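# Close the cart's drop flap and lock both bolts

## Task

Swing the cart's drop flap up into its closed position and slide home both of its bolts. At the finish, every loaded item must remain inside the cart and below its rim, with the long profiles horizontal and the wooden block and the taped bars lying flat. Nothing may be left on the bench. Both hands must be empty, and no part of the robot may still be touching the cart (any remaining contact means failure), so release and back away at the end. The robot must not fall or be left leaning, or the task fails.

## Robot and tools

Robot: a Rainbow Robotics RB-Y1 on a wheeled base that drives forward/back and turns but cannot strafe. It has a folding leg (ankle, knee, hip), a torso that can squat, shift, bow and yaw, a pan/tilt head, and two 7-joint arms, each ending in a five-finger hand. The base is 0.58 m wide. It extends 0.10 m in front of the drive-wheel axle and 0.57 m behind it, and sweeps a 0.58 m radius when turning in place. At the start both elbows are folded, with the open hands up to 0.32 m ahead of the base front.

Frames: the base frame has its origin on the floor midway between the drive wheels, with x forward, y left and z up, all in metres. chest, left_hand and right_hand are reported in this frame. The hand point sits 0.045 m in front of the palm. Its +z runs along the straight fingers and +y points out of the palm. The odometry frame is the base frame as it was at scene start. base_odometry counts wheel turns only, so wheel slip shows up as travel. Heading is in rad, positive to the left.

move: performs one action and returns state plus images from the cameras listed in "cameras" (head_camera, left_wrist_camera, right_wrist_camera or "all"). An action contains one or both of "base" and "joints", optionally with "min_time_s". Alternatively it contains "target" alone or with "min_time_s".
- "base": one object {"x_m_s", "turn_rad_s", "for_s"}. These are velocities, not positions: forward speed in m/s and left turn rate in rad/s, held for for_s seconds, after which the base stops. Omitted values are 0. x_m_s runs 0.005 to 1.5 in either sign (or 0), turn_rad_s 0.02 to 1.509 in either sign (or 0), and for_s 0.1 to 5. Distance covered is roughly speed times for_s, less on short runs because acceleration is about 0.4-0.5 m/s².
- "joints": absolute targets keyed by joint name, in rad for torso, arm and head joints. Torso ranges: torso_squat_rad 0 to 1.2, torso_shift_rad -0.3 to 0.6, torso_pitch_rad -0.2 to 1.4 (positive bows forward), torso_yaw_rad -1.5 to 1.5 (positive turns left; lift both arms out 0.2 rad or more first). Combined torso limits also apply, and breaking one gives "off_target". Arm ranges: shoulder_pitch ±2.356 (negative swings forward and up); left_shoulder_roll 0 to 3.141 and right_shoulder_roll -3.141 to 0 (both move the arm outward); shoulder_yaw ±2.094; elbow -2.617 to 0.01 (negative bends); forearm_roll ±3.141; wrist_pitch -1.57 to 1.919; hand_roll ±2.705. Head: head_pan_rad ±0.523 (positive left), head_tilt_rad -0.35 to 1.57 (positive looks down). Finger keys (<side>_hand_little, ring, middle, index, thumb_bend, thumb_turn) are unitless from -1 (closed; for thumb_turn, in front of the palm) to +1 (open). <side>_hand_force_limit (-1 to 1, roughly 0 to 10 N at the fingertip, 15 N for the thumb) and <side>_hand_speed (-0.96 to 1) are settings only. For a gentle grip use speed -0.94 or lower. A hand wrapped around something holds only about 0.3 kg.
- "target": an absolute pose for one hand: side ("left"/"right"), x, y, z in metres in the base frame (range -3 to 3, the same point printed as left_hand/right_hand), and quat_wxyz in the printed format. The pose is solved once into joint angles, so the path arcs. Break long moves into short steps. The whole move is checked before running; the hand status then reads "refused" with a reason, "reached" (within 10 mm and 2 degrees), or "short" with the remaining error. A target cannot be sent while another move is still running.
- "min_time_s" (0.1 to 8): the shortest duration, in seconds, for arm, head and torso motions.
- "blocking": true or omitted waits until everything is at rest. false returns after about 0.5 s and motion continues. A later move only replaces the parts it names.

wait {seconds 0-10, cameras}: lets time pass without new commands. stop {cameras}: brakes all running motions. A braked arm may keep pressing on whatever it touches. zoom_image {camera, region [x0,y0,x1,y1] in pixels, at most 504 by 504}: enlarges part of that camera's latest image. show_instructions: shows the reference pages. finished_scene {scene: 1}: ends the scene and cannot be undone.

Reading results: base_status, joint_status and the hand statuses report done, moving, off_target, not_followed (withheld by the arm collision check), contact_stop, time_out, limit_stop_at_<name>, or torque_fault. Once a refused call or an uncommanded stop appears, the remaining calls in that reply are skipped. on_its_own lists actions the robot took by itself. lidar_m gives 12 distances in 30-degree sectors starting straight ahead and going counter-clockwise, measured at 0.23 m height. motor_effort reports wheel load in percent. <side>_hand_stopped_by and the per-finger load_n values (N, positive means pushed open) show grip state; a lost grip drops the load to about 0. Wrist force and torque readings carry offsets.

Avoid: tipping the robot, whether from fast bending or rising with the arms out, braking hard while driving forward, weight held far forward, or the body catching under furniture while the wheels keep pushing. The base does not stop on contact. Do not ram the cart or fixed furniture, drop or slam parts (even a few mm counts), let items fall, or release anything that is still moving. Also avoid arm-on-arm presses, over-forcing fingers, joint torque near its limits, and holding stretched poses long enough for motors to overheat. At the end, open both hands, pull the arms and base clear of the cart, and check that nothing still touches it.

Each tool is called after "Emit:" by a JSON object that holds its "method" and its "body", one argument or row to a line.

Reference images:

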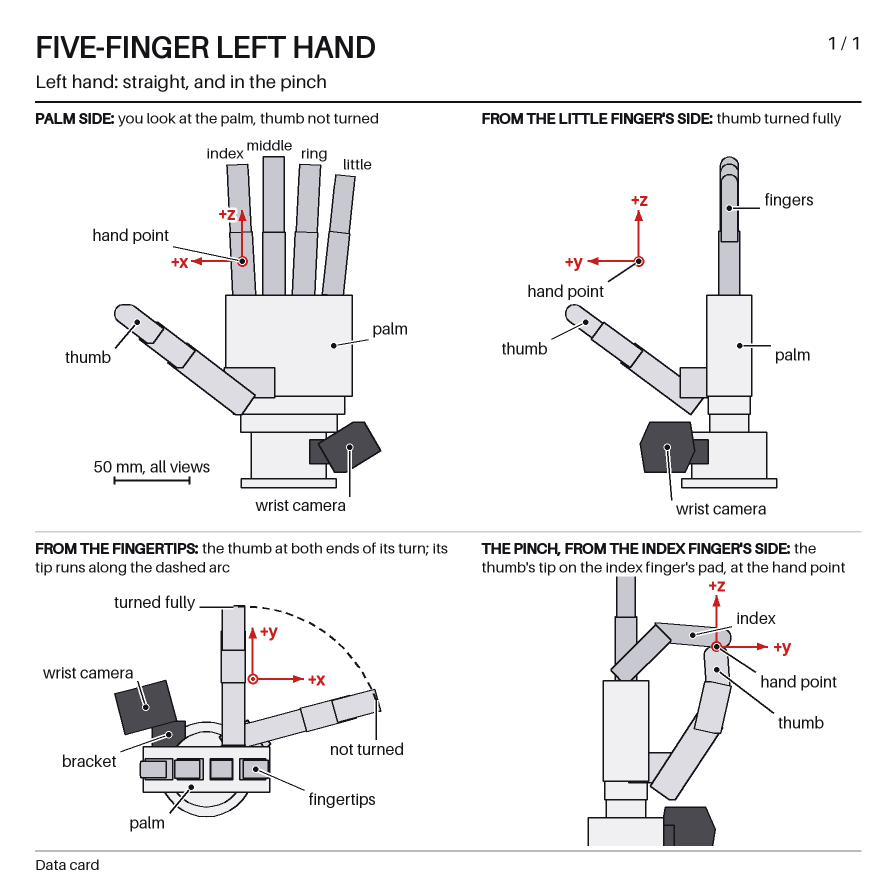

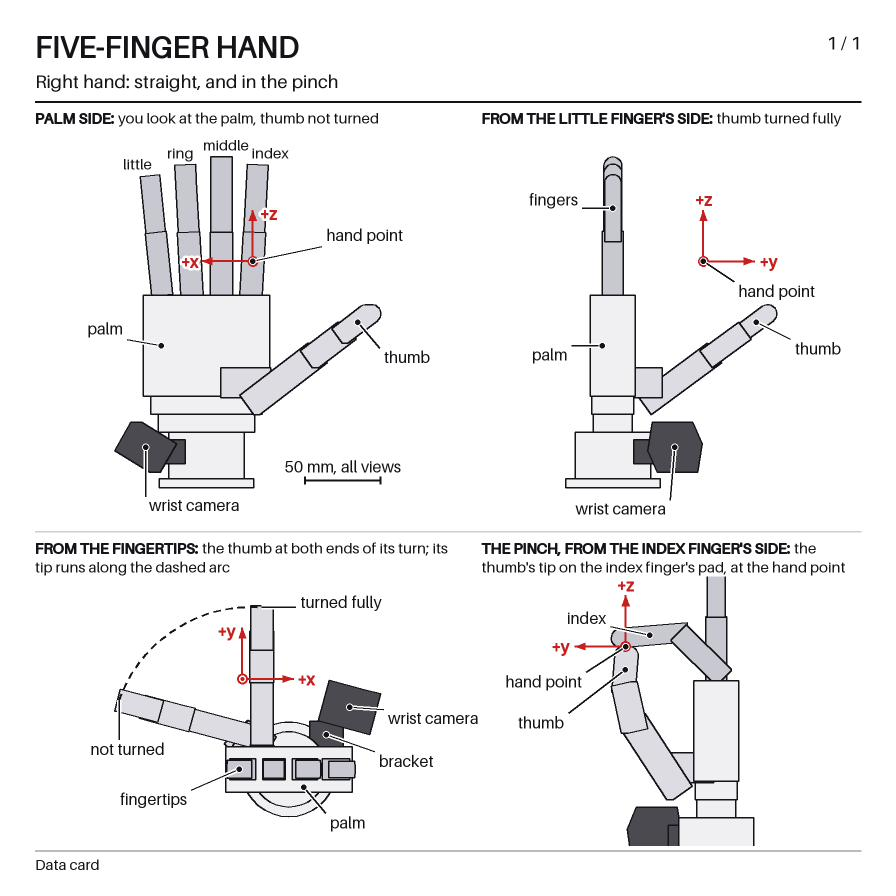

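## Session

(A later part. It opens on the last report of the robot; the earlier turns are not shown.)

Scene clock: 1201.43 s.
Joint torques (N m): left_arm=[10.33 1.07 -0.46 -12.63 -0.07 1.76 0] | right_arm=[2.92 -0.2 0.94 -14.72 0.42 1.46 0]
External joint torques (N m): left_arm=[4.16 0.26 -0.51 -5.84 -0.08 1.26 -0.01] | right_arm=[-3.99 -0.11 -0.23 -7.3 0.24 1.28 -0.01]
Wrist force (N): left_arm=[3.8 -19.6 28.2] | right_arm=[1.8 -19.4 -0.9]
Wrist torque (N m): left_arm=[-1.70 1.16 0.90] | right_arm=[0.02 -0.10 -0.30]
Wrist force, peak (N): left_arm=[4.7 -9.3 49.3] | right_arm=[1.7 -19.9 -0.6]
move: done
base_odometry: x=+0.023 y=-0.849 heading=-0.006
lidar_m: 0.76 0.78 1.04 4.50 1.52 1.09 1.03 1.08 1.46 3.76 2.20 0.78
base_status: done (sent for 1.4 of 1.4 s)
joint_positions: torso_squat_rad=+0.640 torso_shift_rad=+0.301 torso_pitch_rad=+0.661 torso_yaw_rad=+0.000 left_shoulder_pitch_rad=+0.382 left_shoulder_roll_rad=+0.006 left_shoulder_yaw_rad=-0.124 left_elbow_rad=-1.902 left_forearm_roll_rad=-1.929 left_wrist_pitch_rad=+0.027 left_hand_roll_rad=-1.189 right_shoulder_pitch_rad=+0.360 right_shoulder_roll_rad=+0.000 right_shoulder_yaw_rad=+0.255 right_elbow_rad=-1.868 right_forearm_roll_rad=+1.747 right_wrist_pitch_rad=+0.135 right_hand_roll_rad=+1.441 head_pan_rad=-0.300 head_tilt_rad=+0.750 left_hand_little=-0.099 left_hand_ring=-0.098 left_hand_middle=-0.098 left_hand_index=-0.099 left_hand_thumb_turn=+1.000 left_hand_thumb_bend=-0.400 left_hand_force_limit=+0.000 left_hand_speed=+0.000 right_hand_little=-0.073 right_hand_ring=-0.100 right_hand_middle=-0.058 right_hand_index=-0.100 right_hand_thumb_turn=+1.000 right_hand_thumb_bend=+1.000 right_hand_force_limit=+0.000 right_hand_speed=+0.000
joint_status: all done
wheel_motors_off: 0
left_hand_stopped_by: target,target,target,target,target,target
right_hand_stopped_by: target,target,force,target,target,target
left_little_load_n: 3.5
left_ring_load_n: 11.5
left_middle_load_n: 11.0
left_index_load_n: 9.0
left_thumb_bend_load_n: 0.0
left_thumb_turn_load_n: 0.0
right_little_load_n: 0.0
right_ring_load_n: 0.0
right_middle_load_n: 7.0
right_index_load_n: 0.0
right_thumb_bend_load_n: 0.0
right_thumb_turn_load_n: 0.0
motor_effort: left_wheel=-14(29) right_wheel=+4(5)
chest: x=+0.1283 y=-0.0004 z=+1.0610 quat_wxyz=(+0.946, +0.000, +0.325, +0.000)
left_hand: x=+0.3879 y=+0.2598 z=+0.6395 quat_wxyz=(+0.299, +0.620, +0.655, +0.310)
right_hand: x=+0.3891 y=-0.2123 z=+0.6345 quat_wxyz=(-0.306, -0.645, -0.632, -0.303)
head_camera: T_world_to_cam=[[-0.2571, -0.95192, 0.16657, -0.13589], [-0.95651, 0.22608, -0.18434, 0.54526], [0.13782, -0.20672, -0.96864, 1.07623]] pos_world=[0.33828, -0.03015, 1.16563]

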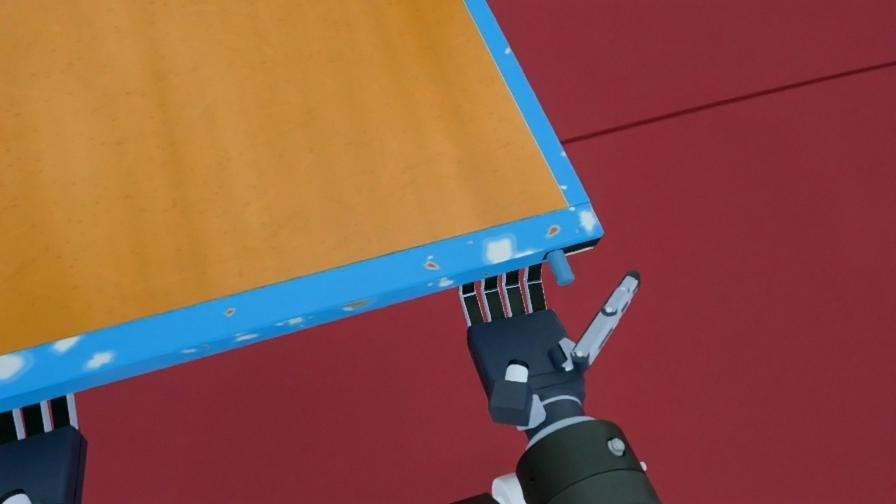

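Emit:
{"method": "wait", "body": {
  "seconds": 0.1,
  "cameras": ["left_wrist_camera","right_wrist_camera"]
}}

Scene clock: 1209.90 s.
Joint torques (N m): left_arm=[10.53 0.99 -0.86 -12.61 -0.22 1.76 -0.05] | right_arm=[3.19 0.34 1.08 -14.42 0.63 1.21 0.03]
External joint torques (N m): left_arm=[4.35 0.19 -0.91 -5.81 -0.23 1.26 -0.05] | right_arm=[-3.72 0.43 -0.09 -7 0.45 1.03 0.03]
Wrist force (N): left_arm=[3.9 -19.8 28.2] | right_arm=[1.9 -19.2 -0.7]
Wrist torque (N m): left_arm=[-1.73 1.12 0.92] | right_arm=[0.05 -0.10 -0.29]
Wrist force, peak (N): left_arm=[3.6 -20.3 28.5] | right_arm=[1.5 -20.2 -0.8]
base_odometry: x=+0.023 y=-0.849 heading=-0.006
lidar_m: 0.76 0.78 1.05 4.50 1.53 1.10 1.03 1.06 1.44 3.75 2.20 0.78
base_status: done (sent for 1.4 of 1.4 s)
joint_positions: torso_squat_rad=+0.640 torso_shift_rad=+0.301 torso_pitch_rad=+0.661 torso_yaw_rad=+0.000 left_shoulder_pitch_rad=+0.382 left_shoulder_roll_rad=+0.006 left_shoulder_yaw_rad=-0.124 left_elbow_rad=-1.902 left_forearm_roll_rad=-1.929 left_wrist_pitch_rad=+0.027 left_hand_roll_rad=-1.189 right_shoulder_pitch_rad=+0.360 right_shoulder_roll_rad=+0.000 right_shoulder_yaw_rad=+0.255 right_elbow_rad=-1.868 right_forearm_roll_rad=+1.747 right_wrist_pitch_rad=+0.135 right_hand_roll_rad=+1.441 head_pan_rad=-0.300 head_tilt_rad=+0.750 left_hand_little=-0.099 left_hand_ring=-0.098 left_hand_middle=-0.098 left_hand_index=-0.099 left_hand_thumb_turn=+1.000 left_hand_thumb_bend=-0.400 left_hand_force_limit=+0.000 left_hand_speed=+0.000 right_hand_little=-0.073 right_hand_ring=-0.100 right_hand_middle=-0.058 right_hand_index=-0.100 right_hand_thumb_turn=+1.000 right_hand_thumb_bend=+1.000 right_hand_force_limit=+0.000 right_hand_speed=+0.000
joint_status: all done
wheel_motors_off: 0
left_hand_stopped_by: target,target,target,target,target,target
right_hand_stopped_by: target,target,force,target,target,target
left_little_load_n: 4.0
left_ring_load_n: 11.0
left_middle_load_n: 11.0
left_index_load_n: 9.5
left_thumb_bend_load_n: 0.0
left_thumb_turn_load_n: 0.0
right_little_load_n: 0.0
right_ring_load_n: 0.0
right_middle_load_n: 7.0
right_index_load_n: 0.0
right_thumb_bend_load_n: 0.0
right_thumb_turn_load_n: 0.0
motor_effort: left_wheel=-14(29) right_wheel=+3(5)
chest: x=+0.1283 y=-0.0004 z=+1.0610 quat_wxyz=(+0.946, +0.000, +0.325, +0.000)
left_hand: x=+0.3879 y=+0.2598 z=+0.6395 quat_wxyz=(+0.299, +0.620, +0.655, +0.310)
right_hand: x=+0.3891 y=-0.2123 z=+0.6345 quat_wxyz=(-0.306, -0.645, -0.632, -0.303)
wait: 0.10 s; at rest from the start
left_wrist_camera: T_world_to_cam=[[-0.59529, 0.23272, -0.76907, 0.66637], [-0.26175, 0.84877, 0.45943, -0.40336], [0.75969, 0.4748, -0.44435, -0.0157]] pos_world=[0.30303, 0.19474, 0.69083]
right_wrist_camera: T_world_to_cam=[[0.59169, 0.20969, 0.77842, -0.6779], [-0.29288, -0.84369, 0.44989, -0.35541], [0.75108, -0.49418, -0.43779, -0.00364]] pos_world=[0.29974, -0.15951, 0.686]

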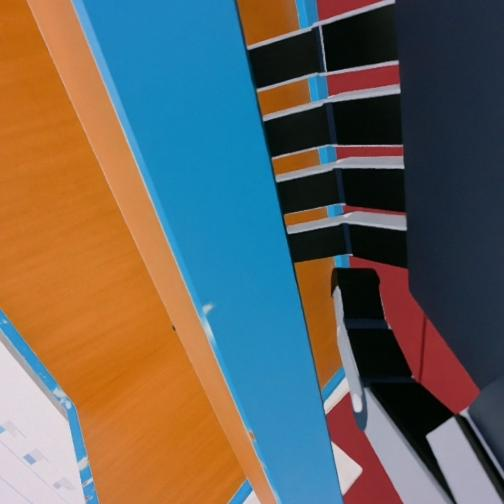

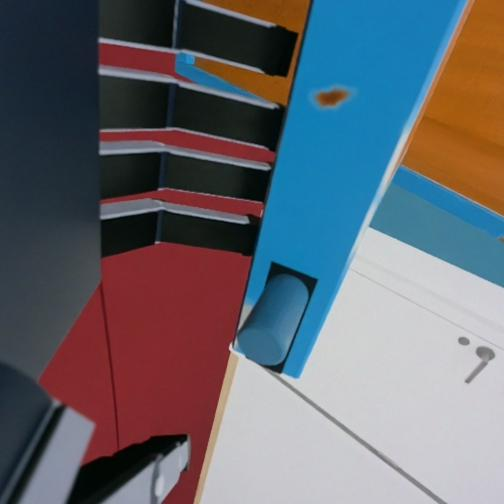

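Emit:
{"method": "move", "body": {
  "base": {"x_m_s":-0.005,"for_s":1.5},
  "joints": {"torso_squat_rad":0.54},
  "min_time_s": 2.5,
  "cameras": ["left_wrist_camera"]
}}

Scene clock: 1222.40 s.
Joint torques (N m): left_arm=[13.26 1.03 -1.7 -12.3 -0.18 1.25 -0.02] | right_arm=[5.08 0.37 0.99 -12.35 0.44 0.91 0.12]
External joint torques (N m): left_arm=[7.09 0.22 -1.75 -5.5 -0.18 0.76 -0.02] | right_arm=[-1.82 0.46 -0.19 -4.92 0.26 0.73 0.11]
Wrist force (N): left_arm=[5.6 -18.2 39.6] | right_arm=[1.1 -15.3 1.6]
Wrist torque (N m): left_arm=[-1.74 1.55 0.81] | right_arm=[-0.03 -0.18 -0.19]
Wrist force, peak (N): left_arm=[6.2 -13.4 54.3] | right_arm=[1.7 -20.2 -0.8]
move: done
base_odometry: x=+0.015 y=-0.849 heading=-0.007
lidar_m: 0.76 0.79 1.04 4.48 1.52 1.10 1.03 1.06 1.44 3.71 2.21 0.79
base_status: done (sent for 1.5 of 1.5 s)
joint_positions: torso_squat_rad=+0.540 torso_shift_rad=+0.301 torso_pitch_rad=+0.662 torso_yaw_rad=+0.000 left_shoulder_pitch_rad=+0.381 left_shoulder_roll_rad=+0.006 left_shoulder_yaw_rad=-0.123 left_elbow_rad=-1.902 left_forearm_roll_rad=-1.929 left_wrist_pitch_rad=+0.027 left_hand_roll_rad=-1.189 right_shoulder_pitch_rad=+0.360 right_shoulder_roll_rad=+0.000 right_shoulder_yaw_rad=+0.255 right_elbow_rad=-1.868 right_forearm_roll_rad=+1.747 right_wrist_pitch_rad=+0.135 right_hand_roll_rad=+1.441 head_pan_rad=-0.300 head_tilt_rad=+0.750 left_hand_little=-0.099 left_hand_ring=-0.098 left_hand_middle=-0.098 left_hand_index=-0.099 left_hand_thumb_turn=+1.000 left_hand_thumb_bend=-0.400 left_hand_force_limit=+0.000 left_hand_speed=+0.000 right_hand_little=-0.073 right_hand_ring=-0.100 right_hand_middle=-0.058 right_hand_index=-0.100 right_hand_thumb_turn=+1.000 right_hand_thumb_bend=+1.000 right_hand_force_limit=+0.000 right_hand_speed=+0.000
joint_status: all done
wheel_motors_off: 0
left_hand_stopped_by: target,target,target,target,target,target
right_hand_stopped_by: target,target,force,target,target,target
left_little_load_n: 6.0
left_ring_load_n: 14.0
left_middle_load_n: 14.0
left_index_load_n: 12.5
left_thumb_bend_load_n: 0.0
left_thumb_turn_load_n: 0.0
right_little_load_n: 0.0
right_ring_load_n: 0.0
right_middle_load_n: 8.5
right_index_load_n: 0.0
right_thumb_bend_load_n: -0.5
right_thumb_turn_load_n: 0.0
motor_effort: left_wheel=-16(27) right_wheel=+2(4)
chest: x=+0.1400 y=-0.0004 z=+1.0981 quat_wxyz=(+0.946, +0.000, +0.325, +0.000)
left_hand: x=+0.3999 y=+0.2598 z=+0.6768 quat_wxyz=(+0.300, +0.620, +0.655, +0.310)
right_hand: x=+0.4011 y=-0.2122 z=+0.6719 quat_wxyz=(-0.306, -0.645, -0.632, -0.303)
left_wrist_camera: T_world_to_cam=[[-0.59477, 0.23271, -0.76948, 0.70226], [-0.26206, 0.84877, 0.45925, -0.41708], [0.75998, 0.4748, -0.44384, -0.00875]] pos_world=[0.31503, 0.19474, 0.72803]

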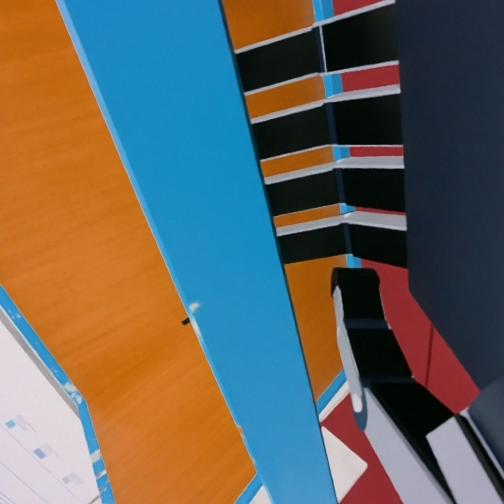

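Emit:
{"method": "move", "body": {
  "base": {"x_m_s":0.005,"for_s":1.0},
  "joints": {"torso_squat_rad":0.44},
  "min_time_s": 2.5,
  "cameras": ["left_wrist_camera"]
}}

Scene clock: 1229.73 s.
Joint torques (N m): left_arm=[6.08 1.13 -1.05 -11.72 -0.1 1.2 0.08] | right_arm=[-6.67 0.86 -0.03 -23.71 1.05 2.34 -0.01]
External joint torques (N m): left_arm=[-0.1 0.32 -1.11 -4.93 -0.11 0.71 0.08] | right_arm=[-13.63 0.97 -1.2 -16.32 0.87 2.16 -0.02]
Wrist force (N): left_arm=[3.4 -17.4 8.7] | right_arm=[4.7 -35.9 -9.8]
Wrist torque (N m): left_arm=[-1.85 0.85 0.98] | right_arm=[0.17 0.02 -0.65]
Wrist force, peak (N): left_arm=[5.5 -18.6 40.0] | right_arm=[3.4 -37.3 -10.0]
move: done
base_odometry: x=+0.020 y=-0.849 heading=-0.007
lidar_m: 0.76 0.79 1.05 4.50 1.52 1.09 1.04 1.07 1.44 3.75 2.19 0.78
base_status: done (sent for 1 of 1 s)
joint_positions: torso_squat_rad=+0.440 torso_shift_rad=+0.300 torso_pitch_rad=+0.661 torso_yaw_rad=+0.000 left_shoulder_pitch_rad=+0.383 left_shoulder_roll_rad=+0.006 left_shoulder_yaw_rad=-0.123 left_elbow_rad=-1.902 left_forearm_roll_rad=-1.929 left_wrist_pitch_rad=+0.027 left_hand_roll_rad=-1.189 right_shoulder_pitch_rad=+0.362 right_shoulder_roll_rad=+0.000 right_shoulder_yaw_rad=+0.255 right_elbow_rad=-1.865 right_forearm_roll_rad=+1.747 right_wrist_pitch_rad=+0.135 right_hand_roll_rad=+1.441 head_pan_rad=-0.300 head_tilt_rad=+0.750 left_hand_little=-0.100 left_hand_ring=-0.099 left_hand_middle=-0.100 left_hand_index=-0.100 left_hand_thumb_turn=+1.000 left_hand_thumb_bend=-0.400 left_hand_force_limit=+0.000 left_hand_speed=+0.000 right_hand_little=-0.073 right_hand_ring=-0.100 right_hand_middle=-0.059 right_hand_index=-0.100 right_hand_thumb_turn=+1.000 right_hand_thumb_bend=+1.000 right_hand_force_limit=+0.000 right_hand_speed=+0.000
joint_status: all done
wheel_motors_off: 0
left_hand_stopped_by: target,target,target,target,target,target
right_hand_stopped_by: target,target,force,target,target,target
left_little_load_n: 6.0
left_ring_load_n: 4.5
left_middle_load_n: 2.5
left_index_load_n: 2.0
left_thumb_bend_load_n: 0.0
left_thumb_turn_load_n: 0.0
right_little_load_n: -0.5
right_ring_load_n: 0.0
right_middle_load_n: -1.0
right_index_load_n: 0.0
right_thumb_bend_load_n: -0.5
right_thumb_turn_load_n: 0.0
motor_effort: left_wheel=+2(13) right_wheel=+2(10)
chest: x=+0.1494 y=-0.0004 z=+1.1297 quat_wxyz=(+0.946, +0.000, +0.325, +0.000)
left_hand: x=+0.4086 y=+0.2601 z=+0.7083 quat_wxyz=(+0.299, +0.620, +0.655, +0.310)
right_hand: x=+0.4084 y=-0.2123 z=+0.7019 quat_wxyz=(-0.304, -0.645, -0.633, -0.301)
left_wrist_camera: T_world_to_cam=[[-0.59571, 0.23281, -0.76872, 0.73147], [-0.2619, 0.84846, 0.45992, -0.42996], [0.7593, 0.4753, -0.44446, -0.00092]] pos_world=[0.32383, 0.19494, 0.75963]

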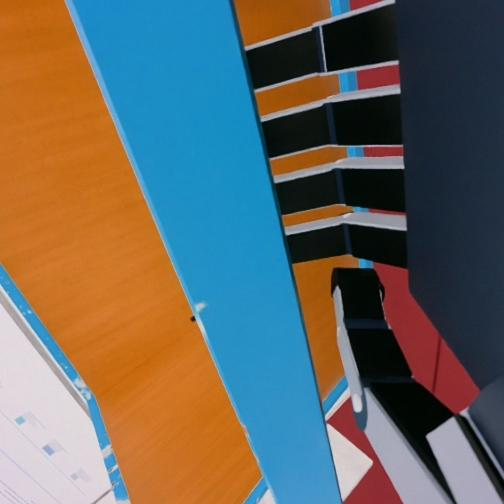

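Emit:
{"method": "wait", "body": {
  "seconds": 0.1,
  "cameras": ["right_wrist_camera","head_camera"]
}}

Scene clock: 1231.60 s.
Joint torques (N m): left_arm=[6.28 1.23 -1.06 -11.69 -0.04 1.12 0.06] | right_arm=[-7.02 1.48 0.13 -23.65 0.82 2.12 -0.1]
External joint torques (N m): left_arm=[0.1 0.42 -1.11 -4.9 -0.05 0.63 0.06] | right_arm=[-13.98 1.59 -1.04 -16.26 0.64 1.94 -0.1]
Wrist force (N): left_arm=[3.4 -17.0 8.9] | right_arm=[4.0 -35.2 -10.6]
Wrist torque (N m): left_arm=[-1.85 0.87 0.98] | right_arm=[0.23 0.13 -0.69]
Wrist force, peak (N): left_arm=[3.4 -17.5 9.1] | right_arm=[4.1 -36.6 -10.1]
base_odometry: x=+0.020 y=-0.849 heading=-0.007
lidar_m: 0.76 0.78 1.05 4.50 1.52 1.09 1.03 1.07 1.44 3.74 2.20 0.79
base_status: done (sent for 1 of 1 s)
joint_positions: torso_squat_rad=+0.440 torso_shift_rad=+0.300 torso_pitch_rad=+0.661 torso_yaw_rad=+0.000 left_shoulder_pitch_rad=+0.383 left_shoulder_roll_rad=+0.006 left_shoulder_yaw_rad=-0.123 left_elbow_rad=-1.902 left_forearm_roll_rad=-1.929 left_wrist_pitch_rad=+0.027 left_hand_roll_rad=-1.189 right_shoulder_pitch_rad=+0.362 right_shoulder_roll_rad=+0.000 right_shoulder_yaw_rad=+0.255 right_elbow_rad=-1.865 right_forearm_roll_rad=+1.747 right_wrist_pitch_rad=+0.135 right_hand_roll_rad=+1.441 head_pan_rad=-0.300 head_tilt_rad=+0.750 left_hand_little=-0.100 left_hand_ring=-0.099 left_hand_middle=-0.100 left_hand_index=-0.100 left_hand_thumb_turn=+1.000 left_hand_thumb_bend=-0.400 left_hand_force_limit=+0.000 left_hand_speed=+0.000 right_hand_little=-0.073 right_hand_ring=-0.100 right_hand_middle=-0.059 right_hand_index=-0.100 right_hand_thumb_turn=+1.000 right_hand_thumb_bend=+1.000 right_hand_force_limit=+0.000 right_hand_speed=+0.000
joint_status: all done
wheel_motors_off: 0
left_hand_stopped_by: target,target,target,target,target,target
right_hand_stopped_by: target,target,force,target,target,target
left_little_load_n: 6.0
left_ring_load_n: 4.5
left_middle_load_n: 2.0
left_index_load_n: 2.0
left_thumb_bend_load_n: 0.0
left_thumb_turn_load_n: 0.0
right_little_load_n: 0.0
right_ring_load_n: 0.5
right_middle_load_n: -0.5
right_index_load_n: 0.0
right_thumb_bend_load_n: 0.0
right_thumb_turn_load_n: 0.0
motor_effort: left_wheel=+2(13) right_wheel=+2(10)
chest: x=+0.1494 y=-0.0004 z=+1.1297 quat_wxyz=(+0.946, +0.000, +0.325, +0.000)
left_hand: x=+0.4086 y=+0.2601 z=+0.7083 quat_wxyz=(+0.299, +0.620, +0.655, +0.310)
right_hand: x=+0.4084 y=-0.2123 z=+0.7019 quat_wxyz=(-0.304, -0.645, -0.633, -0.301)
wait: 0.10 s; at rest from the start
pictures: head_camera, right_wrist_camera
head_camera: T_world_to_cam=[[-0.25714, -0.95194, 0.16639, -0.14181], [-0.95645, 0.22609, -0.18461, 0.57836], [0.13812, -0.20662, -0.96862, 1.13983]] pos_world=[0.35928, -0.03025, 1.23443]
right_wrist_camera: T_world_to_cam=[[0.59504, 0.20986, 0.77581, -0.74122], [-0.29085, -0.84365, 0.45129, -0.38186], [0.74922, -0.49418, -0.44097, 0.01435]] pos_world=[0.31925, -0.15951, 0.75371]

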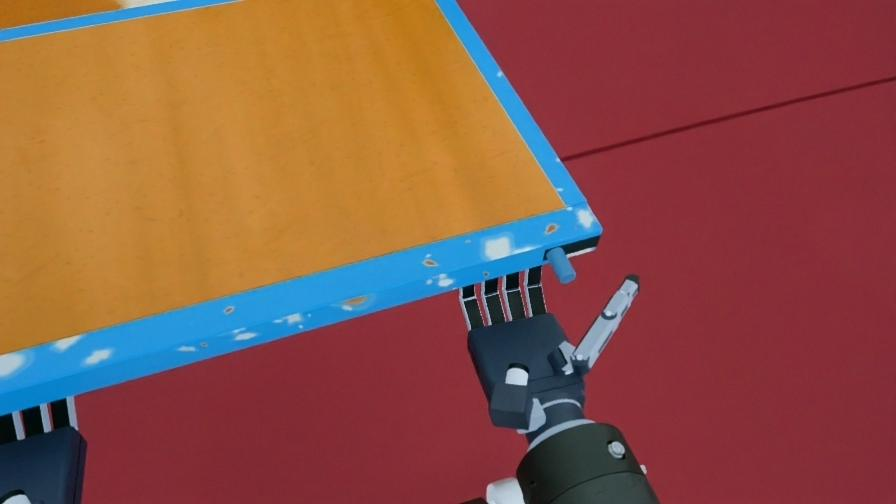

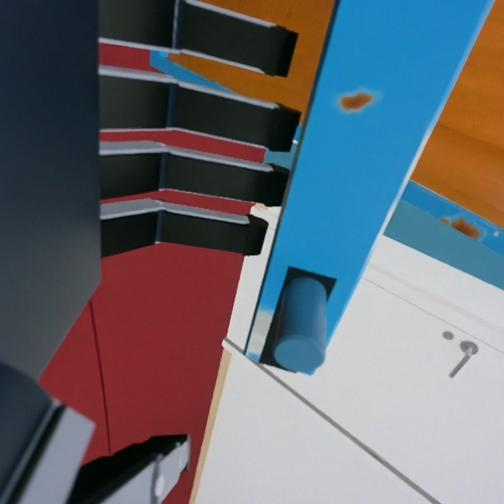

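Emit:
{"method": "move", "body": {
  "target": {"side":"right","x":0.4084,"y":-0.2123,"z":0.675,"quat_wxyz":[-0.304,-0.645,-0.633,-0.301]},
  "min_time_s": 2
}}

Emit:
{"method": "move", "body": {
  "target": {"side":"right","x":0.428,"y":-0.2123,"z":0.675,"quat_wxyz":[-0.304,-0.645,-0.633,-0.301]},
  "min_time_s": 1,
  "cameras": ["right_wrist_camera","left_wrist_camera"]
}}

Scene clock: 1239.47 s.
Joint torques (N m): left_arm=[6.3 1.29 -1.22 -17.91 -0.19 2.45 0.05] | right_arm=[4.89 -1.71 3.14 -6.53 0.79 0.51 -0.51]
External joint torques (N m): left_arm=[0.1 0.48 -1.28 -11.12 -0.2 1.96 0.05] | right_arm=[-1.74 -1.52 2.06 0.55 0.47 0.12 -0.52]
Wrist force (N): left_arm=[4.1 -30.0 36.0] | right_arm=[-1.1 -4.9 -0.9]
Wrist torque (N m): left_arm=[-1.93 1.72 1.38] | right_arm=[-0.10 -0.22 -0.13]
Wrist force, peak (N): left_arm=[4.4 -30.3 36.4] | right_arm=[4.2 -36.4 -10.1]
move: done
base_odometry: x=+0.020 y=-0.849 heading=-0.007
lidar_m: 0.76 0.78 1.06 4.49 1.53 1.09 1.03 1.06 1.44 3.74 2.19 0.78
base_status: not commanded
joint_positions: torso_squat_rad=+0.440 torso_shift_rad=+0.301 torso_pitch_rad=+0.661 torso_yaw_rad=+0.000 left_shoulder_pitch_rad=+0.383 left_shoulder_roll_rad=+0.006 left_shoulder_yaw_rad=-0.123 left_elbow_rad=-1.901 left_forearm_roll_rad=-1.929 left_wrist_pitch_rad=+0.027 left_hand_roll_rad=-1.189 right_shoulder_pitch_rad=+0.269 right_shoulder_roll_rad=-0.074 right_shoulder_yaw_rad=+0.296 right_elbow_rad=-1.745 right_forearm_roll_rad=+1.798 right_wrist_pitch_rad=+0.232 right_hand_roll_rad=+1.310 head_pan_rad=-0.300 head_tilt_rad=+0.750 left_hand_little=-0.099 left_hand_ring=-0.099 left_hand_middle=-0.099 left_hand_index=-0.099 left_hand_thumb_turn=+1.000 left_hand_thumb_bend=-0.400 left_hand_force_limit=+0.000 left_hand_speed=+0.000 right_hand_little=-0.073 right_hand_ring=-0.100 right_hand_middle=-0.059 right_hand_index=-0.100 right_hand_thumb_turn=+1.000 right_hand_thumb_bend=+1.000 right_hand_force_limit=+0.000 right_hand_speed=+0.000
joint_status: all done
wheel_motors_off: 0
left_hand_stopped_by: target,target,target,target,target,target
right_hand_stopped_by: target,target,force,target,target,target
left_little_load_n: 12.0
left_ring_load_n: 10.5
left_middle_load_n: 10.0
left_index_load_n: 8.5
left_thumb_bend_load_n: 0.5
left_thumb_turn_load_n: 0.0
right_little_load_n: 0.0
right_ring_load_n: 0.0
right_middle_load_n: 0.0
right_index_load_n: 0.0
right_thumb_bend_load_n: 0.0
right_thumb_turn_load_n: 0.0
motor_effort: left_wheel=+2(2) right_wheel=+2(4)
chest: x=+0.1496 y=-0.0003 z=+1.1296 quat_wxyz=(+0.946, +0.000, +0.325, +0.000)
left_hand: x=+0.4083 y=+0.2599 z=+0.7074 quat_wxyz=(+0.299, +0.621, +0.656, +0.310)
right_hand: x=+0.4085 y=-0.2130 z=+0.6756 quat_wxyz=(-0.301, -0.647, -0.635, -0.297)
right_hand_status: reached (checked arc that bows 2 mm and turns the hand up to 1 deg, planned for 2.0 s): 1 mm and 0.7 deg off.
pictures: none

Scene clock: 1240.80 s.
Joint torques (N m): left_arm=[6.27 1.32 -1.34 -17.82 -0.08 2.46 0.07] | right_arm=[3.91 1.42 -0.76 -6.68 -0.19 -0.23 0.18]
External joint torques (N m): left_arm=[0.07 0.51 -1.4 -11.04 -0.09 1.96 0.07] | right_arm=[-1.81 1.14 -1.8 0.65 -0.44 -0.51 0.18]
Wrist force (N): left_arm=[4.1 -29.5 35.9] | right_arm=[-0.8 -5.3 -1.1]
Wrist torque (N m): left_arm=[-1.94 1.72 1.36] | right_arm=[-0.18 -0.25 0.07]
Wrist force, peak (N): left_arm=[4.1 -30.1 36.5] | right_arm=[-1.2 -5.4 -1.5]
move: done
base_odometry: x=+0.020 y=-0.849 heading=-0.007
lidar_m: 0.76 0.78 1.04 4.49 1.53 1.09 1.03 1.06 1.45 3.74 2.20 0.78
base_status: not commanded
joint_positions: torso_squat_rad=+0.440 torso_shift_rad=+0.301 torso_pitch_rad=+0.661 torso_yaw_rad=+0.000 left_shoulder_pitch_rad=+0.383 left_shoulder_roll_rad=+0.006 left_shoulder_yaw_rad=-0.123 left_elbow_rad=-1.901 left_forearm_roll_rad=-1.929 left_wrist_pitch_rad=+0.027 left_hand_roll_rad=-1.189 right_shoulder_pitch_rad=+0.228 right_shoulder_roll_rad=-0.026 right_shoulder_yaw_rad=+0.242 right_elbow_rad=-1.732 right_forearm_roll_rad=+1.758 right_wrist_pitch_rad=+0.179 right_hand_roll_rad=+1.382 head_pan_rad=-0.300 head_tilt_rad=+0.750 left_hand_little=-0.099 left_hand_ring=-0.099 left_hand_middle=-0.099 left_hand_index=-0.099 left_hand_thumb_turn=+1.000 left_hand_thumb_bend=-0.400 left_hand_force_limit=+0.000 left_hand_speed=+0.000 right_hand_little=-0.073 right_hand_ring=-0.100 right_hand_middle=-0.059 right_hand_index=-0.100 right_hand_thumb_turn=+1.000 right_hand_thumb_bend=+1.000 right_hand_force_limit=+0.000 right_hand_speed=+0.000
joint_status: all done
wheel_motors_off: 0
left_hand_stopped_by: target,target,target,target,target,target
right_hand_stopped_by: target,target,force,target,target,target
left_little_load_n: 12.5
left_ring_load_n: 10.5
left_middle_load_n: 10.0
left_index_load_n: 8.5
left_thumb_bend_load_n: 0.0
left_thumb_turn_load_n: 0.0
right_little_load_n: 0.0
right_ring_load_n: 0.0
right_middle_load_n: 0.0
right_index_load_n: 0.0
right_thumb_bend_load_n: 0.0
right_thumb_turn_load_n: 0.0
motor_effort: left_wheel=+2(2) right_wheel=+3(3)
chest: x=+0.1496 y=-0.0003 z=+1.1296 quat_wxyz=(+0.946, +0.000, +0.325, +0.000)
left_hand: x=+0.4082 y=+0.2599 z=+0.7074 quat_wxyz=(+0.299, +0.621, +0.656, +0.309)
right_hand: x=+0.4278 y=-0.2122 z=+0.6750 quat_wxyz=(-0.304, -0.645, -0.633, -0.302)
right_hand_status: reached (checked arc that bows 2 mm and turns the hand up to 1 deg, planned for 1.0 s): 0 mm and 0.1 deg off.
pictures: left_wrist_camera, right_wrist_camera
left_wrist_camera: T_world_to_cam=[[-0.59708, 0.23263, -0.7677, 0.73046], [-0.26088, 0.84869, 0.46007, -0.43021], [0.75857, 0.47498, -0.44605, 0.00051]] pos_world=[0.32353, 0.19494, 0.75893]
right_wrist_camera: T_world_to_cam=[[0.59423, 0.21052, 0.77626, -0.73173], [-0.29012, -0.84406, 0.45099, -0.36423], [0.75015, -0.4932, -0.44049, -0.01242]] pos_world=[0.33845, -0.15951, 0.7268]

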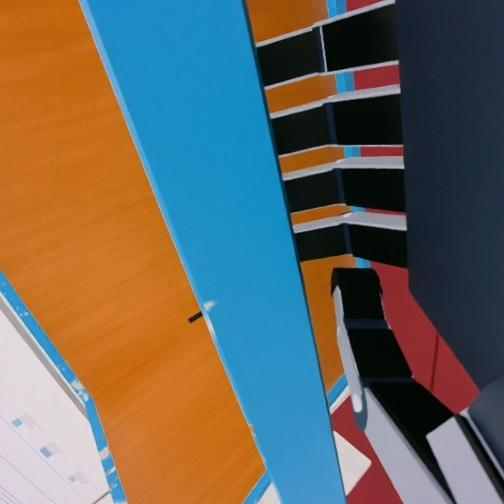

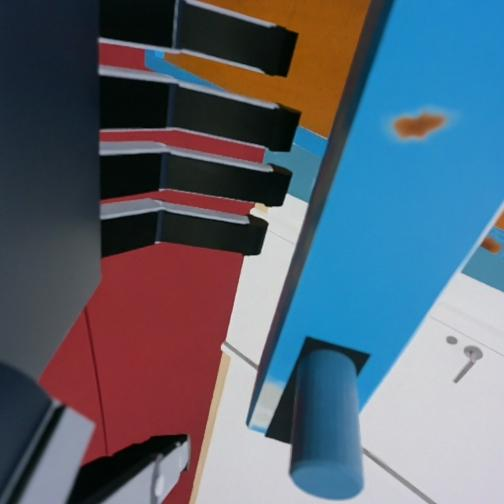

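Emit:
{"method": "move", "body": {
  "target": {"side":"right","x":0.430,"y":-0.2123,"z":0.690,"quat_wxyz":[-0.302,-0.647,-0.633,-0.298]},
  "min_time_s": 1,
  "cameras": ["right_wrist_camera"]
}}

Scene clock: 1245.07 s.
Joint torques (N m): left_arm=[6.1 1.39 -1.33 -17.9 -0.1 2.47 0.02] | right_arm=[7.1 0.55 -0.64 -7.9 -0.05 -0.36 0.16]
External joint torques (N m): left_arm=[-0.1 0.58 -1.39 -11.12 -0.11 1.98 0.02] | right_arm=[1.28 0.26 -1.74 -0.32 -0.28 -0.32 0.16]
Wrist force (N): left_arm=[4.0 -30.3 35.9] | right_arm=[-1.5 -5.2 -1.2]
Wrist torque (N m): left_arm=[-1.96 1.74 1.37] | right_arm=[-0.12 -0.14 0.05]
Wrist force, peak (N): left_arm=[4.0 -30.2 36.3] | right_arm=[-1.3 -5.8 -1.1]
move: done
base_odometry: x=+0.020 y=-0.849 heading=-0.007
lidar_m: 0.76 0.78 1.05 4.48 1.52 1.09 1.03 1.07 1.44 3.74 2.19 0.78
base_status: not commanded
joint_positions: torso_squat_rad=+0.440 torso_shift_rad=+0.301 torso_pitch_rad=+0.661 torso_yaw_rad=+0.000 left_shoulder_pitch_rad=+0.383 left_shoulder_roll_rad=+0.006 left_shoulder_yaw_rad=-0.123 left_elbow_rad=-1.901 left_forearm_roll_rad=-1.929 left_wrist_pitch_rad=+0.027 left_hand_roll_rad=-1.189 right_shoulder_pitch_rad=+0.268 right_shoulder_roll_rad=+0.000 right_shoulder_yaw_rad=+0.232 right_elbow_rad=-1.804 right_forearm_roll_rad=+1.594 right_wrist_pitch_rad=+0.147 right_hand_roll_rad=+1.577 head_pan_rad=-0.300 head_tilt_rad=+0.750 left_hand_little=-0.099 left_hand_ring=-0.099 left_hand_middle=-0.099 left_hand_index=-0.099 left_hand_thumb_turn=+1.000 left_hand_thumb_bend=-0.400 left_hand_force_limit=+0.000 left_hand_speed=+0.000 right_hand_little=-0.073 right_hand_ring=-0.100 right_hand_middle=-0.059 right_hand_index=-0.100 right_hand_thumb_turn=+1.000 right_hand_thumb_bend=+1.000 right_hand_force_limit=+0.000 right_hand_speed=+0.000
joint_status: all done
wheel_motors_off: 0
left_hand_stopped_by: target,target,target,target,target,target
right_hand_stopped_by: target,target,force,target,target,target
left_little_load_n: 12.0
left_ring_load_n: 10.5
left_middle_load_n: 10.0
left_index_load_n: 8.0
left_thumb_bend_load_n: 0.0
left_thumb_turn_load_n: 0.0
right_little_load_n: 0.0
right_ring_load_n: 0.0
right_middle_load_n: 0.5
right_index_load_n: 0.0
right_thumb_bend_load_n: 0.0
right_thumb_turn_load_n: 0.0
motor_effort: left_wheel=+2(2) right_wheel=+2(4)
chest: x=+0.1496 y=-0.0003 z=+1.1296 quat_wxyz=(+0.946, +0.000, +0.325, +0.000)
left_hand: x=+0.4083 y=+0.2599 z=+0.7074 quat_wxyz=(+0.299, +0.621, +0.656, +0.309)
right_hand: x=+0.4300 y=-0.2120 z=+0.6899 quat_wxyz=(-0.306, -0.645, -0.631, -0.303)
right_hand_status: reached (checked arc that bows 1 mm and turns the hand up to 1 deg, planned for 1.0 s): 0 mm and 0.9 deg off.
right_wrist_camera: T_world_to_cam=[[0.58999, 0.20922, 0.77984, -0.74563], [-0.29445, -0.84358, 0.44908, -0.36681], [0.75181, -0.49457, -0.4361, -0.01148]] pos_world=[0.34054, -0.15911, 0.74119]

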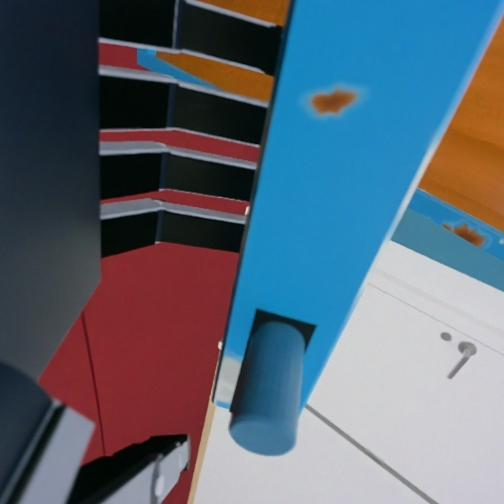

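Emit:
{"method": "move", "body": {
  "target": {"side":"right","x":0.430,"y":-0.2123,"z":0.698,"quat_wxyz":[-0.302,-0.647,-0.633,-0.298]},
  "min_time_s": 1,
  "cameras": ["right_wrist_camera"]
}}

Scene clock: 1248.37 s.
Joint torques (N m): left_arm=[6.05 1.46 -1.07 -17.94 -0.05 2.43 0.14] | right_arm=[7.65 0.62 3.28 -8.16 -0.11 -0.51 0.31]
External joint torques (N m): left_arm=[-0.15 0.65 -1.13 -11.16 -0.06 1.94 0.14] | right_arm=[1.72 0.4 2.18 -0.47 -0.36 -0.26 0.3]
Wrist force (N): left_arm=[4.3 -29.9 35.9] | right_arm=[-1.6 -5.4 -1.5]
Wrist torque (N m): left_arm=[-1.96 1.69 1.41] | right_arm=[-0.15 -0.11 0.02]
Wrist force, peak (N): left_arm=[4.1 -30.3 36.2] | right_arm=[-1.1 -5.9 -1.3]
move: done
base_odometry: x=+0.020 y=-0.849 heading=-0.007
lidar_m: 0.76 0.78 1.05 4.50 1.51 1.10 1.03 1.07 1.44 3.74 2.20 0.79
base_status: not commanded
joint_positions: torso_squat_rad=+0.440 torso_shift_rad=+0.301 torso_pitch_rad=+0.661 torso_yaw_rad=+0.000 left_shoulder_pitch_rad=+0.383 left_shoulder_roll_rad=+0.006 left_shoulder_yaw_rad=-0.123 left_elbow_rad=-1.901 left_forearm_roll_rad=-1.929 left_wrist_pitch_rad=+0.027 left_hand_roll_rad=-1.189 right_shoulder_pitch_rad=+0.289 right_shoulder_roll_rad=+0.000 right_shoulder_yaw_rad=+0.240 right_elbow_rad=-1.843 right_forearm_roll_rad=+1.477 right_wrist_pitch_rad=+0.149 right_hand_roll_rad=+1.700 head_pan_rad=-0.300 head_tilt_rad=+0.750 left_hand_little=-0.099 left_hand_ring=-0.099 left_hand_middle=-0.099 left_hand_index=-0.099 left_hand_thumb_turn=+1.000 left_hand_thumb_bend=-0.400 left_hand_force_limit=+0.000 left_hand_speed=+0.000 right_hand_little=-0.073 right_hand_ring=-0.100 right_hand_middle=-0.059 right_hand_index=-0.100 right_hand_thumb_turn=+1.000 right_hand_thumb_bend=+1.000 right_hand_force_limit=+0.000 right_hand_speed=+0.000
joint_status: all done
wheel_motors_off: 0
left_hand_stopped_by: target,target,target,target,target,target
right_hand_stopped_by: target,target,force,target,target,target
left_little_load_n: 12.5
left_ring_load_n: 10.5
left_middle_load_n: 10.0
left_index_load_n: 8.5
left_thumb_bend_load_n: 0.0
left_thumb_turn_load_n: 0.0
right_little_load_n: 0.0
right_ring_load_n: 0.0
right_middle_load_n: 0.5
right_index_load_n: 0.0
right_thumb_bend_load_n: 0.0
right_thumb_turn_load_n: 0.0
motor_effort: left_wheel=+2(2) right_wheel=+3(3)
chest: x=+0.1496 y=-0.0003 z=+1.1296 quat_wxyz=(+0.946, +0.000, +0.325, +0.000)
left_hand: x=+0.4083 y=+0.2599 z=+0.7074 quat_wxyz=(+0.299, +0.621, +0.656, +0.309)
right_hand: x=+0.4300 y=-0.2124 z=+0.6979 quat_wxyz=(-0.308, -0.645, -0.631, -0.303)
right_hand_status: reached (checked arc that bows 0 mm and turns the hand up to 0 deg, planned for 1.0 s): 0 mm and 1.0 deg off.
right_wrist_camera: T_world_to_cam=[[0.58928, 0.20944, 0.78031, -0.75175], [-0.29669, -0.84224, 0.45011, -0.37028], [0.75148, -0.49675, -0.43418, -0.00984]] pos_world=[0.34053, -0.15931, 0.749]

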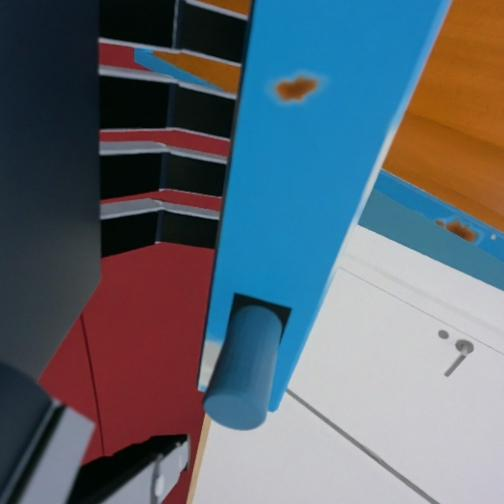

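Emit:
{"method": "move", "body": {
  "target": {"side":"right","x":0.429,"y":-0.2123,"z":0.708,"quat_wxyz":[-0.304,-0.645,-0.632,-0.300]},
  "min_time_s": 1,
  "cameras": ["right_wrist_camera"]
}}

Scene clock: 1252.27 s.
Joint torques (N m): left_arm=[6.19 0.93 -1.37 -17.85 -0.06 2.38 0.07] | right_arm=[9.24 -0.97 3.16 -9.59 0.12 -0.56 0.01]
External joint torques (N m): left_arm=[-0.01 0.12 -1.43 -11.07 -0.07 1.89 0.07] | right_arm=[3.11 -1.04 2.05 -1.79 -0.15 -0.23 0]
Wrist force (N): left_arm=[4.5 -28.4 30.6] | right_arm=[-2.3 -7.1 9.3]
Wrist torque (N m): left_arm=[-1.87 1.56 1.31] | right_arm=[-0.19 -0.10 0.01]
Wrist force, peak (N): left_arm=[4.0 -30.4 36.2] | right_arm=[-1.8 -7.3 9.8]
move: done
base_odometry: x=+0.020 y=-0.849 heading=-0.007
lidar_m: 0.76 0.79 1.05 4.49 1.52 1.09 1.03 1.07 1.44 3.74 2.21 0.78
base_status: not commanded
joint_positions: torso_squat_rad=+0.440 torso_shift_rad=+0.301 torso_pitch_rad=+0.661 torso_yaw_rad=+0.000 left_shoulder_pitch_rad=+0.383 left_shoulder_roll_rad=+0.006 left_shoulder_yaw_rad=-0.123 left_elbow_rad=-1.901 left_forearm_roll_rad=-1.929 left_wrist_pitch_rad=+0.027 left_hand_roll_rad=-1.189 right_shoulder_pitch_rad=+0.312 right_shoulder_roll_rad=-0.011 right_shoulder_yaw_rad=+0.256 right_elbow_rad=-1.882 right_forearm_roll_rad=+1.421 right_wrist_pitch_rad=+0.160 right_hand_roll_rad=+1.755 head_pan_rad=-0.300 head_tilt_rad=+0.750 left_hand_little=-0.099 left_hand_ring=-0.099 left_hand_middle=-0.099 left_hand_index=-0.099 left_hand_thumb_turn=+1.000 left_hand_thumb_bend=-0.400 left_hand_force_limit=+0.000 left_hand_speed=+0.000 right_hand_little=-0.073 right_hand_ring=-0.100 right_hand_middle=-0.059 right_hand_index=-0.099 right_hand_thumb_turn=+1.000 right_hand_thumb_bend=+1.000 right_hand_force_limit=+0.000 right_hand_speed=+0.000
joint_status: all done
wheel_motors_off: 0
left_hand_stopped_by: target,target,target,target,target,target
right_hand_stopped_by: target,target,force,target,target,target
left_little_load_n: 11.0
left_ring_load_n: 9.5
left_middle_load_n: 8.5
left_index_load_n: 7.0
left_thumb_bend_load_n: 0.0
left_thumb_turn_load_n: 0.0
right_little_load_n: 0.0
right_ring_load_n: 0.0
right_middle_load_n: 4.5
right_index_load_n: 6.5
right_thumb_bend_load_n: 0.0
right_thumb_turn_load_n: 0.0
motor_effort: left_wheel=+2(2) right_wheel=+2(3)
chest: x=+0.1497 y=-0.0003 z=+1.1296 quat_wxyz=(+0.946, +0.000, +0.325, +0.000)
left_hand: x=+0.4083 y=+0.2599 z=+0.7073 quat_wxyz=(+0.299, +0.621, +0.656, +0.309)
right_hand: x=+0.4293 y=-0.2123 z=+0.7073 quat_wxyz=(-0.310, -0.644, -0.630, -0.305)
right_hand_status: reached (checked arc that bows 1 mm and turns the hand up to 0 deg, planned for 1.0 s): 1 mm and 0.9 deg off.
right_wrist_camera: T_world_to_cam=[[0.58423, 0.20992, 0.78397, -0.75896], [-0.29933, -0.84214, 0.44856, -0.37238], [0.75437, -0.49673, -0.42917, -0.00992]] pos_world=[0.33943, -0.15921, 0.75779]

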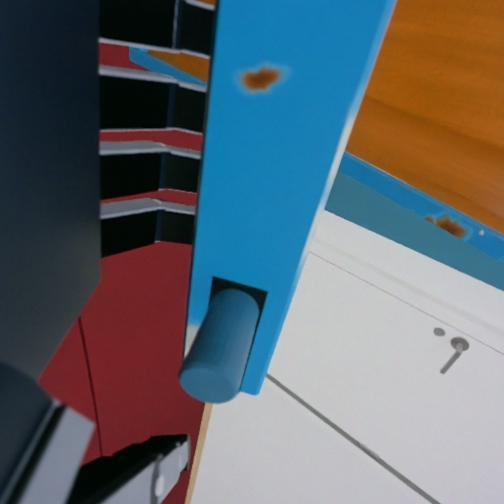

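Emit:
{"method": "move", "body": {
  "joints": {"torso_squat_rad":0.34},
  "min_time_s": 2.5,
  "cameras": ["left_wrist_camera","right_wrist_camera"]
}}

Scene clock: 1260.23 s.
Joint torques (N m): left_arm=[6.56 1.31 -1.12 -17.21 -0.09 1.95 0.11] | right_arm=[8.45 -1.03 2.22 -9.89 0.29 -0.31 0.07]
External joint torques (N m): left_arm=[0.35 0.49 -1.18 -10.43 -0.1 1.46 0.11] | right_arm=[2.32 -1.1 1.11 -2.09 0.02 0.03 0.06]
Wrist force (N): left_arm=[6.0 -26.7 34.6] | right_arm=[0.3 -8.4 13.5]
Wrist torque (N m): left_arm=[-1.99 1.71 1.26] | right_arm=[-0.05 -0.27 -0.05]
Wrist force, peak (N): left_arm=[6.4 -26.9 34.7] | right_arm=[-0.2 -9.1 13.2]
move: done
base_odometry: x=+0.020 y=-0.849 heading=-0.007
lidar_m: 0.76 0.78 1.05 4.49 1.52 1.09 1.03 1.06 1.44 3.75 2.20 0.79
base_status: not commanded
joint_positions: torso_squat_rad=+0.340 torso_shift_rad=+0.301 torso_pitch_rad=+0.662 torso_yaw_rad=+0.000 left_shoulder_pitch_rad=+0.383 left_shoulder_roll_rad=+0.006 left_shoulder_yaw_rad=-0.123 left_elbow_rad=-1.901 left_forearm_roll_rad=-1.929 left_wrist_pitch_rad=+0.027 left_hand_roll_rad=-1.189 right_shoulder_pitch_rad=+0.312 right_shoulder_roll_rad=-0.011 right_shoulder_yaw_rad=+0.256 right_elbow_rad=-1.882 right_forearm_roll_rad=+1.421 right_wrist_pitch_rad=+0.160 right_hand_roll_rad=+1.755 head_pan_rad=-0.300 head_tilt_rad=+0.750 left_hand_little=-0.099 left_hand_ring=-0.099 left_hand_middle=-0.099 left_hand_index=-0.099 left_hand_thumb_turn=+1.000 left_hand_thumb_bend=-0.400 left_hand_force_limit=+0.000 left_hand_speed=+0.000 right_hand_little=-0.073 right_hand_ring=-0.100 right_hand_middle=-0.058 right_hand_index=-0.099 right_hand_thumb_turn=+1.000 right_hand_thumb_bend=+1.000 right_hand_force_limit=+0.000 right_hand_speed=+0.000
joint_status: all done
wheel_motors_off: 0
left_hand_stopped_by: target,target,target,target,target,target
right_hand_stopped_by: target,target,force,target,target,target
left_little_load_n: 11.5
left_ring_load_n: 10.0
left_middle_load_n: 9.0
left_index_load_n: 7.5
left_thumb_bend_load_n: 0.0
left_thumb_turn_load_n: 0.0
right_little_load_n: 0.0
right_ring_load_n: 0.0
right_middle_load_n: 11.5
right_index_load_n: 6.5
right_thumb_bend_load_n: 0.0
right_thumb_turn_load_n: 0.0
motor_effort: left_wheel=+2(2) right_wheel=+1(4)
chest: x=+0.1578 y=-0.0003 z=+1.1549 quat_wxyz=(+0.946, +0.000, +0.325, +0.000)
left_hand: x=+0.4163 y=+0.2600 z=+0.7326 quat_wxyz=(+0.299, +0.621, +0.656, +0.309)
right_hand: x=+0.4372 y=-0.2122 z=+0.7324 quat_wxyz=(-0.310, -0.644, -0.630, -0.305)
left_wrist_camera: T_world_to_cam=[[-0.59733, 0.23272, -0.76749, 0.75454], [-0.26087, 0.84855, 0.46033, -0.43987], [0.75838, 0.47519, -0.44616, 0.00571]] pos_world=[0.33163, 0.19494, 0.78413]
right_wrist_camera: T_world_to_cam=[[0.58476, 0.20991, 0.78358, -0.78322], [-0.29892, -0.84222, 0.44869, -0.38142], [0.75413, -0.4966, -0.42974, -0.00457]] pos_world=[0.34743, -0.1591, 0.78289]

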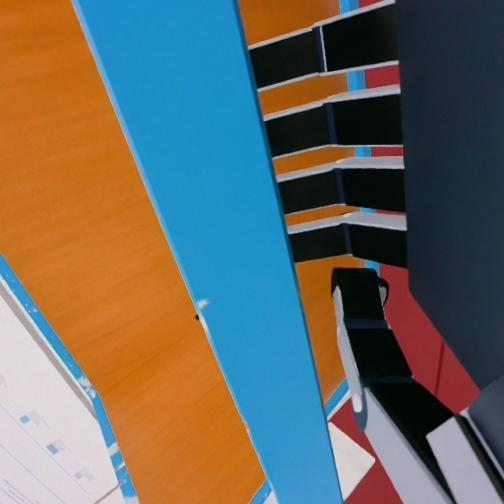

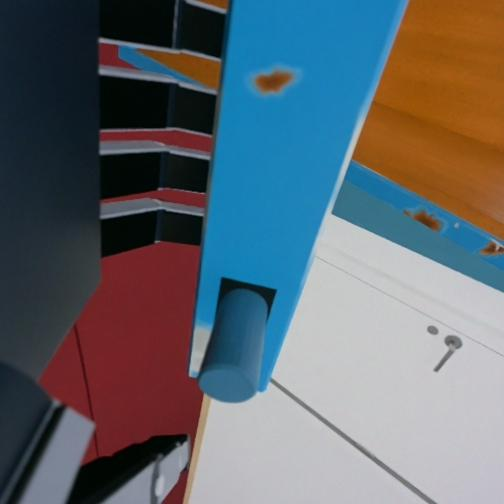

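Emit:
{"method": "move", "body": {
  "base": {"x_m_s":0.005,"for_s":1.2},
  "joints": {"torso_squat_rad":0.23},
  "min_time_s": 2.5
}}

Scene clock: 1265.53 s.
Joint torques (N m): left_arm=[1.86 1.06 -0.83 -16.87 -0.17 1.9 0.11] | right_arm=[1.14 -0.3 1.07 -16.6 0.76 -0.39 -0.11]
External joint torques (N m): left_arm=[-4.36 0.24 -0.89 -10.1 -0.18 1.41 0.11] | right_arm=[-5.03 -0.36 -0.03 -8.82 0.48 -0.05 -0.11]
Wrist force (N): left_arm=[4.9 -26.6 13.0] | right_arm=[2.2 -19.7 4.6]
Wrist torque (N m): left_arm=[-1.65 0.95 1.09] | right_arm=[0.11 -0.10 -0.30]
Wrist force, peak (N): left_arm=[6.2 -26.7 34.8] | right_arm=[1.6 -22.9 -0.8]
move: done
base_odometry: x=+0.026 y=-0.849 heading=-0.007
lidar_m: 0.75 0.78 1.03 4.50 1.53 1.09 1.04 1.07 1.45 3.77 2.20 0.77
base_status: done (sent for 1.2 of 1.2 s)
joint_positions: torso_squat_rad=+0.230 torso_shift_rad=+0.301 torso_pitch_rad=+0.662 torso_yaw_rad=+0.000 left_shoulder_pitch_rad=+0.384 left_shoulder_roll_rad=+0.006 left_shoulder_yaw_rad=-0.123 left_elbow_rad=-1.901 left_forearm_roll_rad=-1.929 left_wrist_pitch_rad=+0.027 left_hand_roll_rad=-1.189 right_shoulder_pitch_rad=+0.314 right_shoulder_roll_rad=-0.012 right_shoulder_yaw_rad=+0.257 right_elbow_rad=-1.881 right_forearm_roll_rad=+1.421 right_wrist_pitch_rad=+0.160 right_hand_roll_rad=+1.755 head_pan_rad=-0.300 head_tilt_rad=+0.750 left_hand_little=-0.100 left_hand_ring=-0.100 left_hand_middle=-0.099 left_hand_index=-0.100 left_hand_thumb_turn=+1.000 left_hand_thumb_bend=-0.400 left_hand_force_limit=+0.000 left_hand_speed=+0.000 right_hand_little=-0.073 right_hand_ring=-0.100 right_hand_middle=-0.058 right_hand_index=-0.100 right_hand_thumb_turn=+1.000 right_hand_thumb_bend=+1.000 right_hand_force_limit=+0.000 right_hand_speed=+0.000
joint_status: all done
wheel_motors_off: 0
left_hand_stopped_by: target,target,target,target,target,target
right_hand_stopped_by: target,target,force,target,target,target
left_little_load_n: 4.5
left_ring_load_n: 4.0
left_middle_load_n: 12.5
left_index_load_n: 1.5
left_thumb_bend_load_n: 0.0
left_thumb_turn_load_n: 0.0
right_little_load_n: 0.0
right_ring_load_n: 0.0
right_middle_load_n: 12.0
right_index_load_n: 1.5
right_thumb_bend_load_n: 0.0
right_thumb_turn_load_n: 0.0
motor_effort: left_wheel=+5(17) right_wheel=+0(6)
chest: x=+0.1639 y=-0.0004 z=+1.1757 quat_wxyz=(+0.946, +0.000, +0.325, +0.000)
left_hand: x=+0.4220 y=+0.2602 z=+0.7533 quat_wxyz=(+0.298, +0.621, +0.656, +0.309)
right_hand: x=+0.4420 y=-0.2122 z=+0.7521 quat_wxyz=(-0.309, -0.644, -0.631, -0.304)
pictures: none


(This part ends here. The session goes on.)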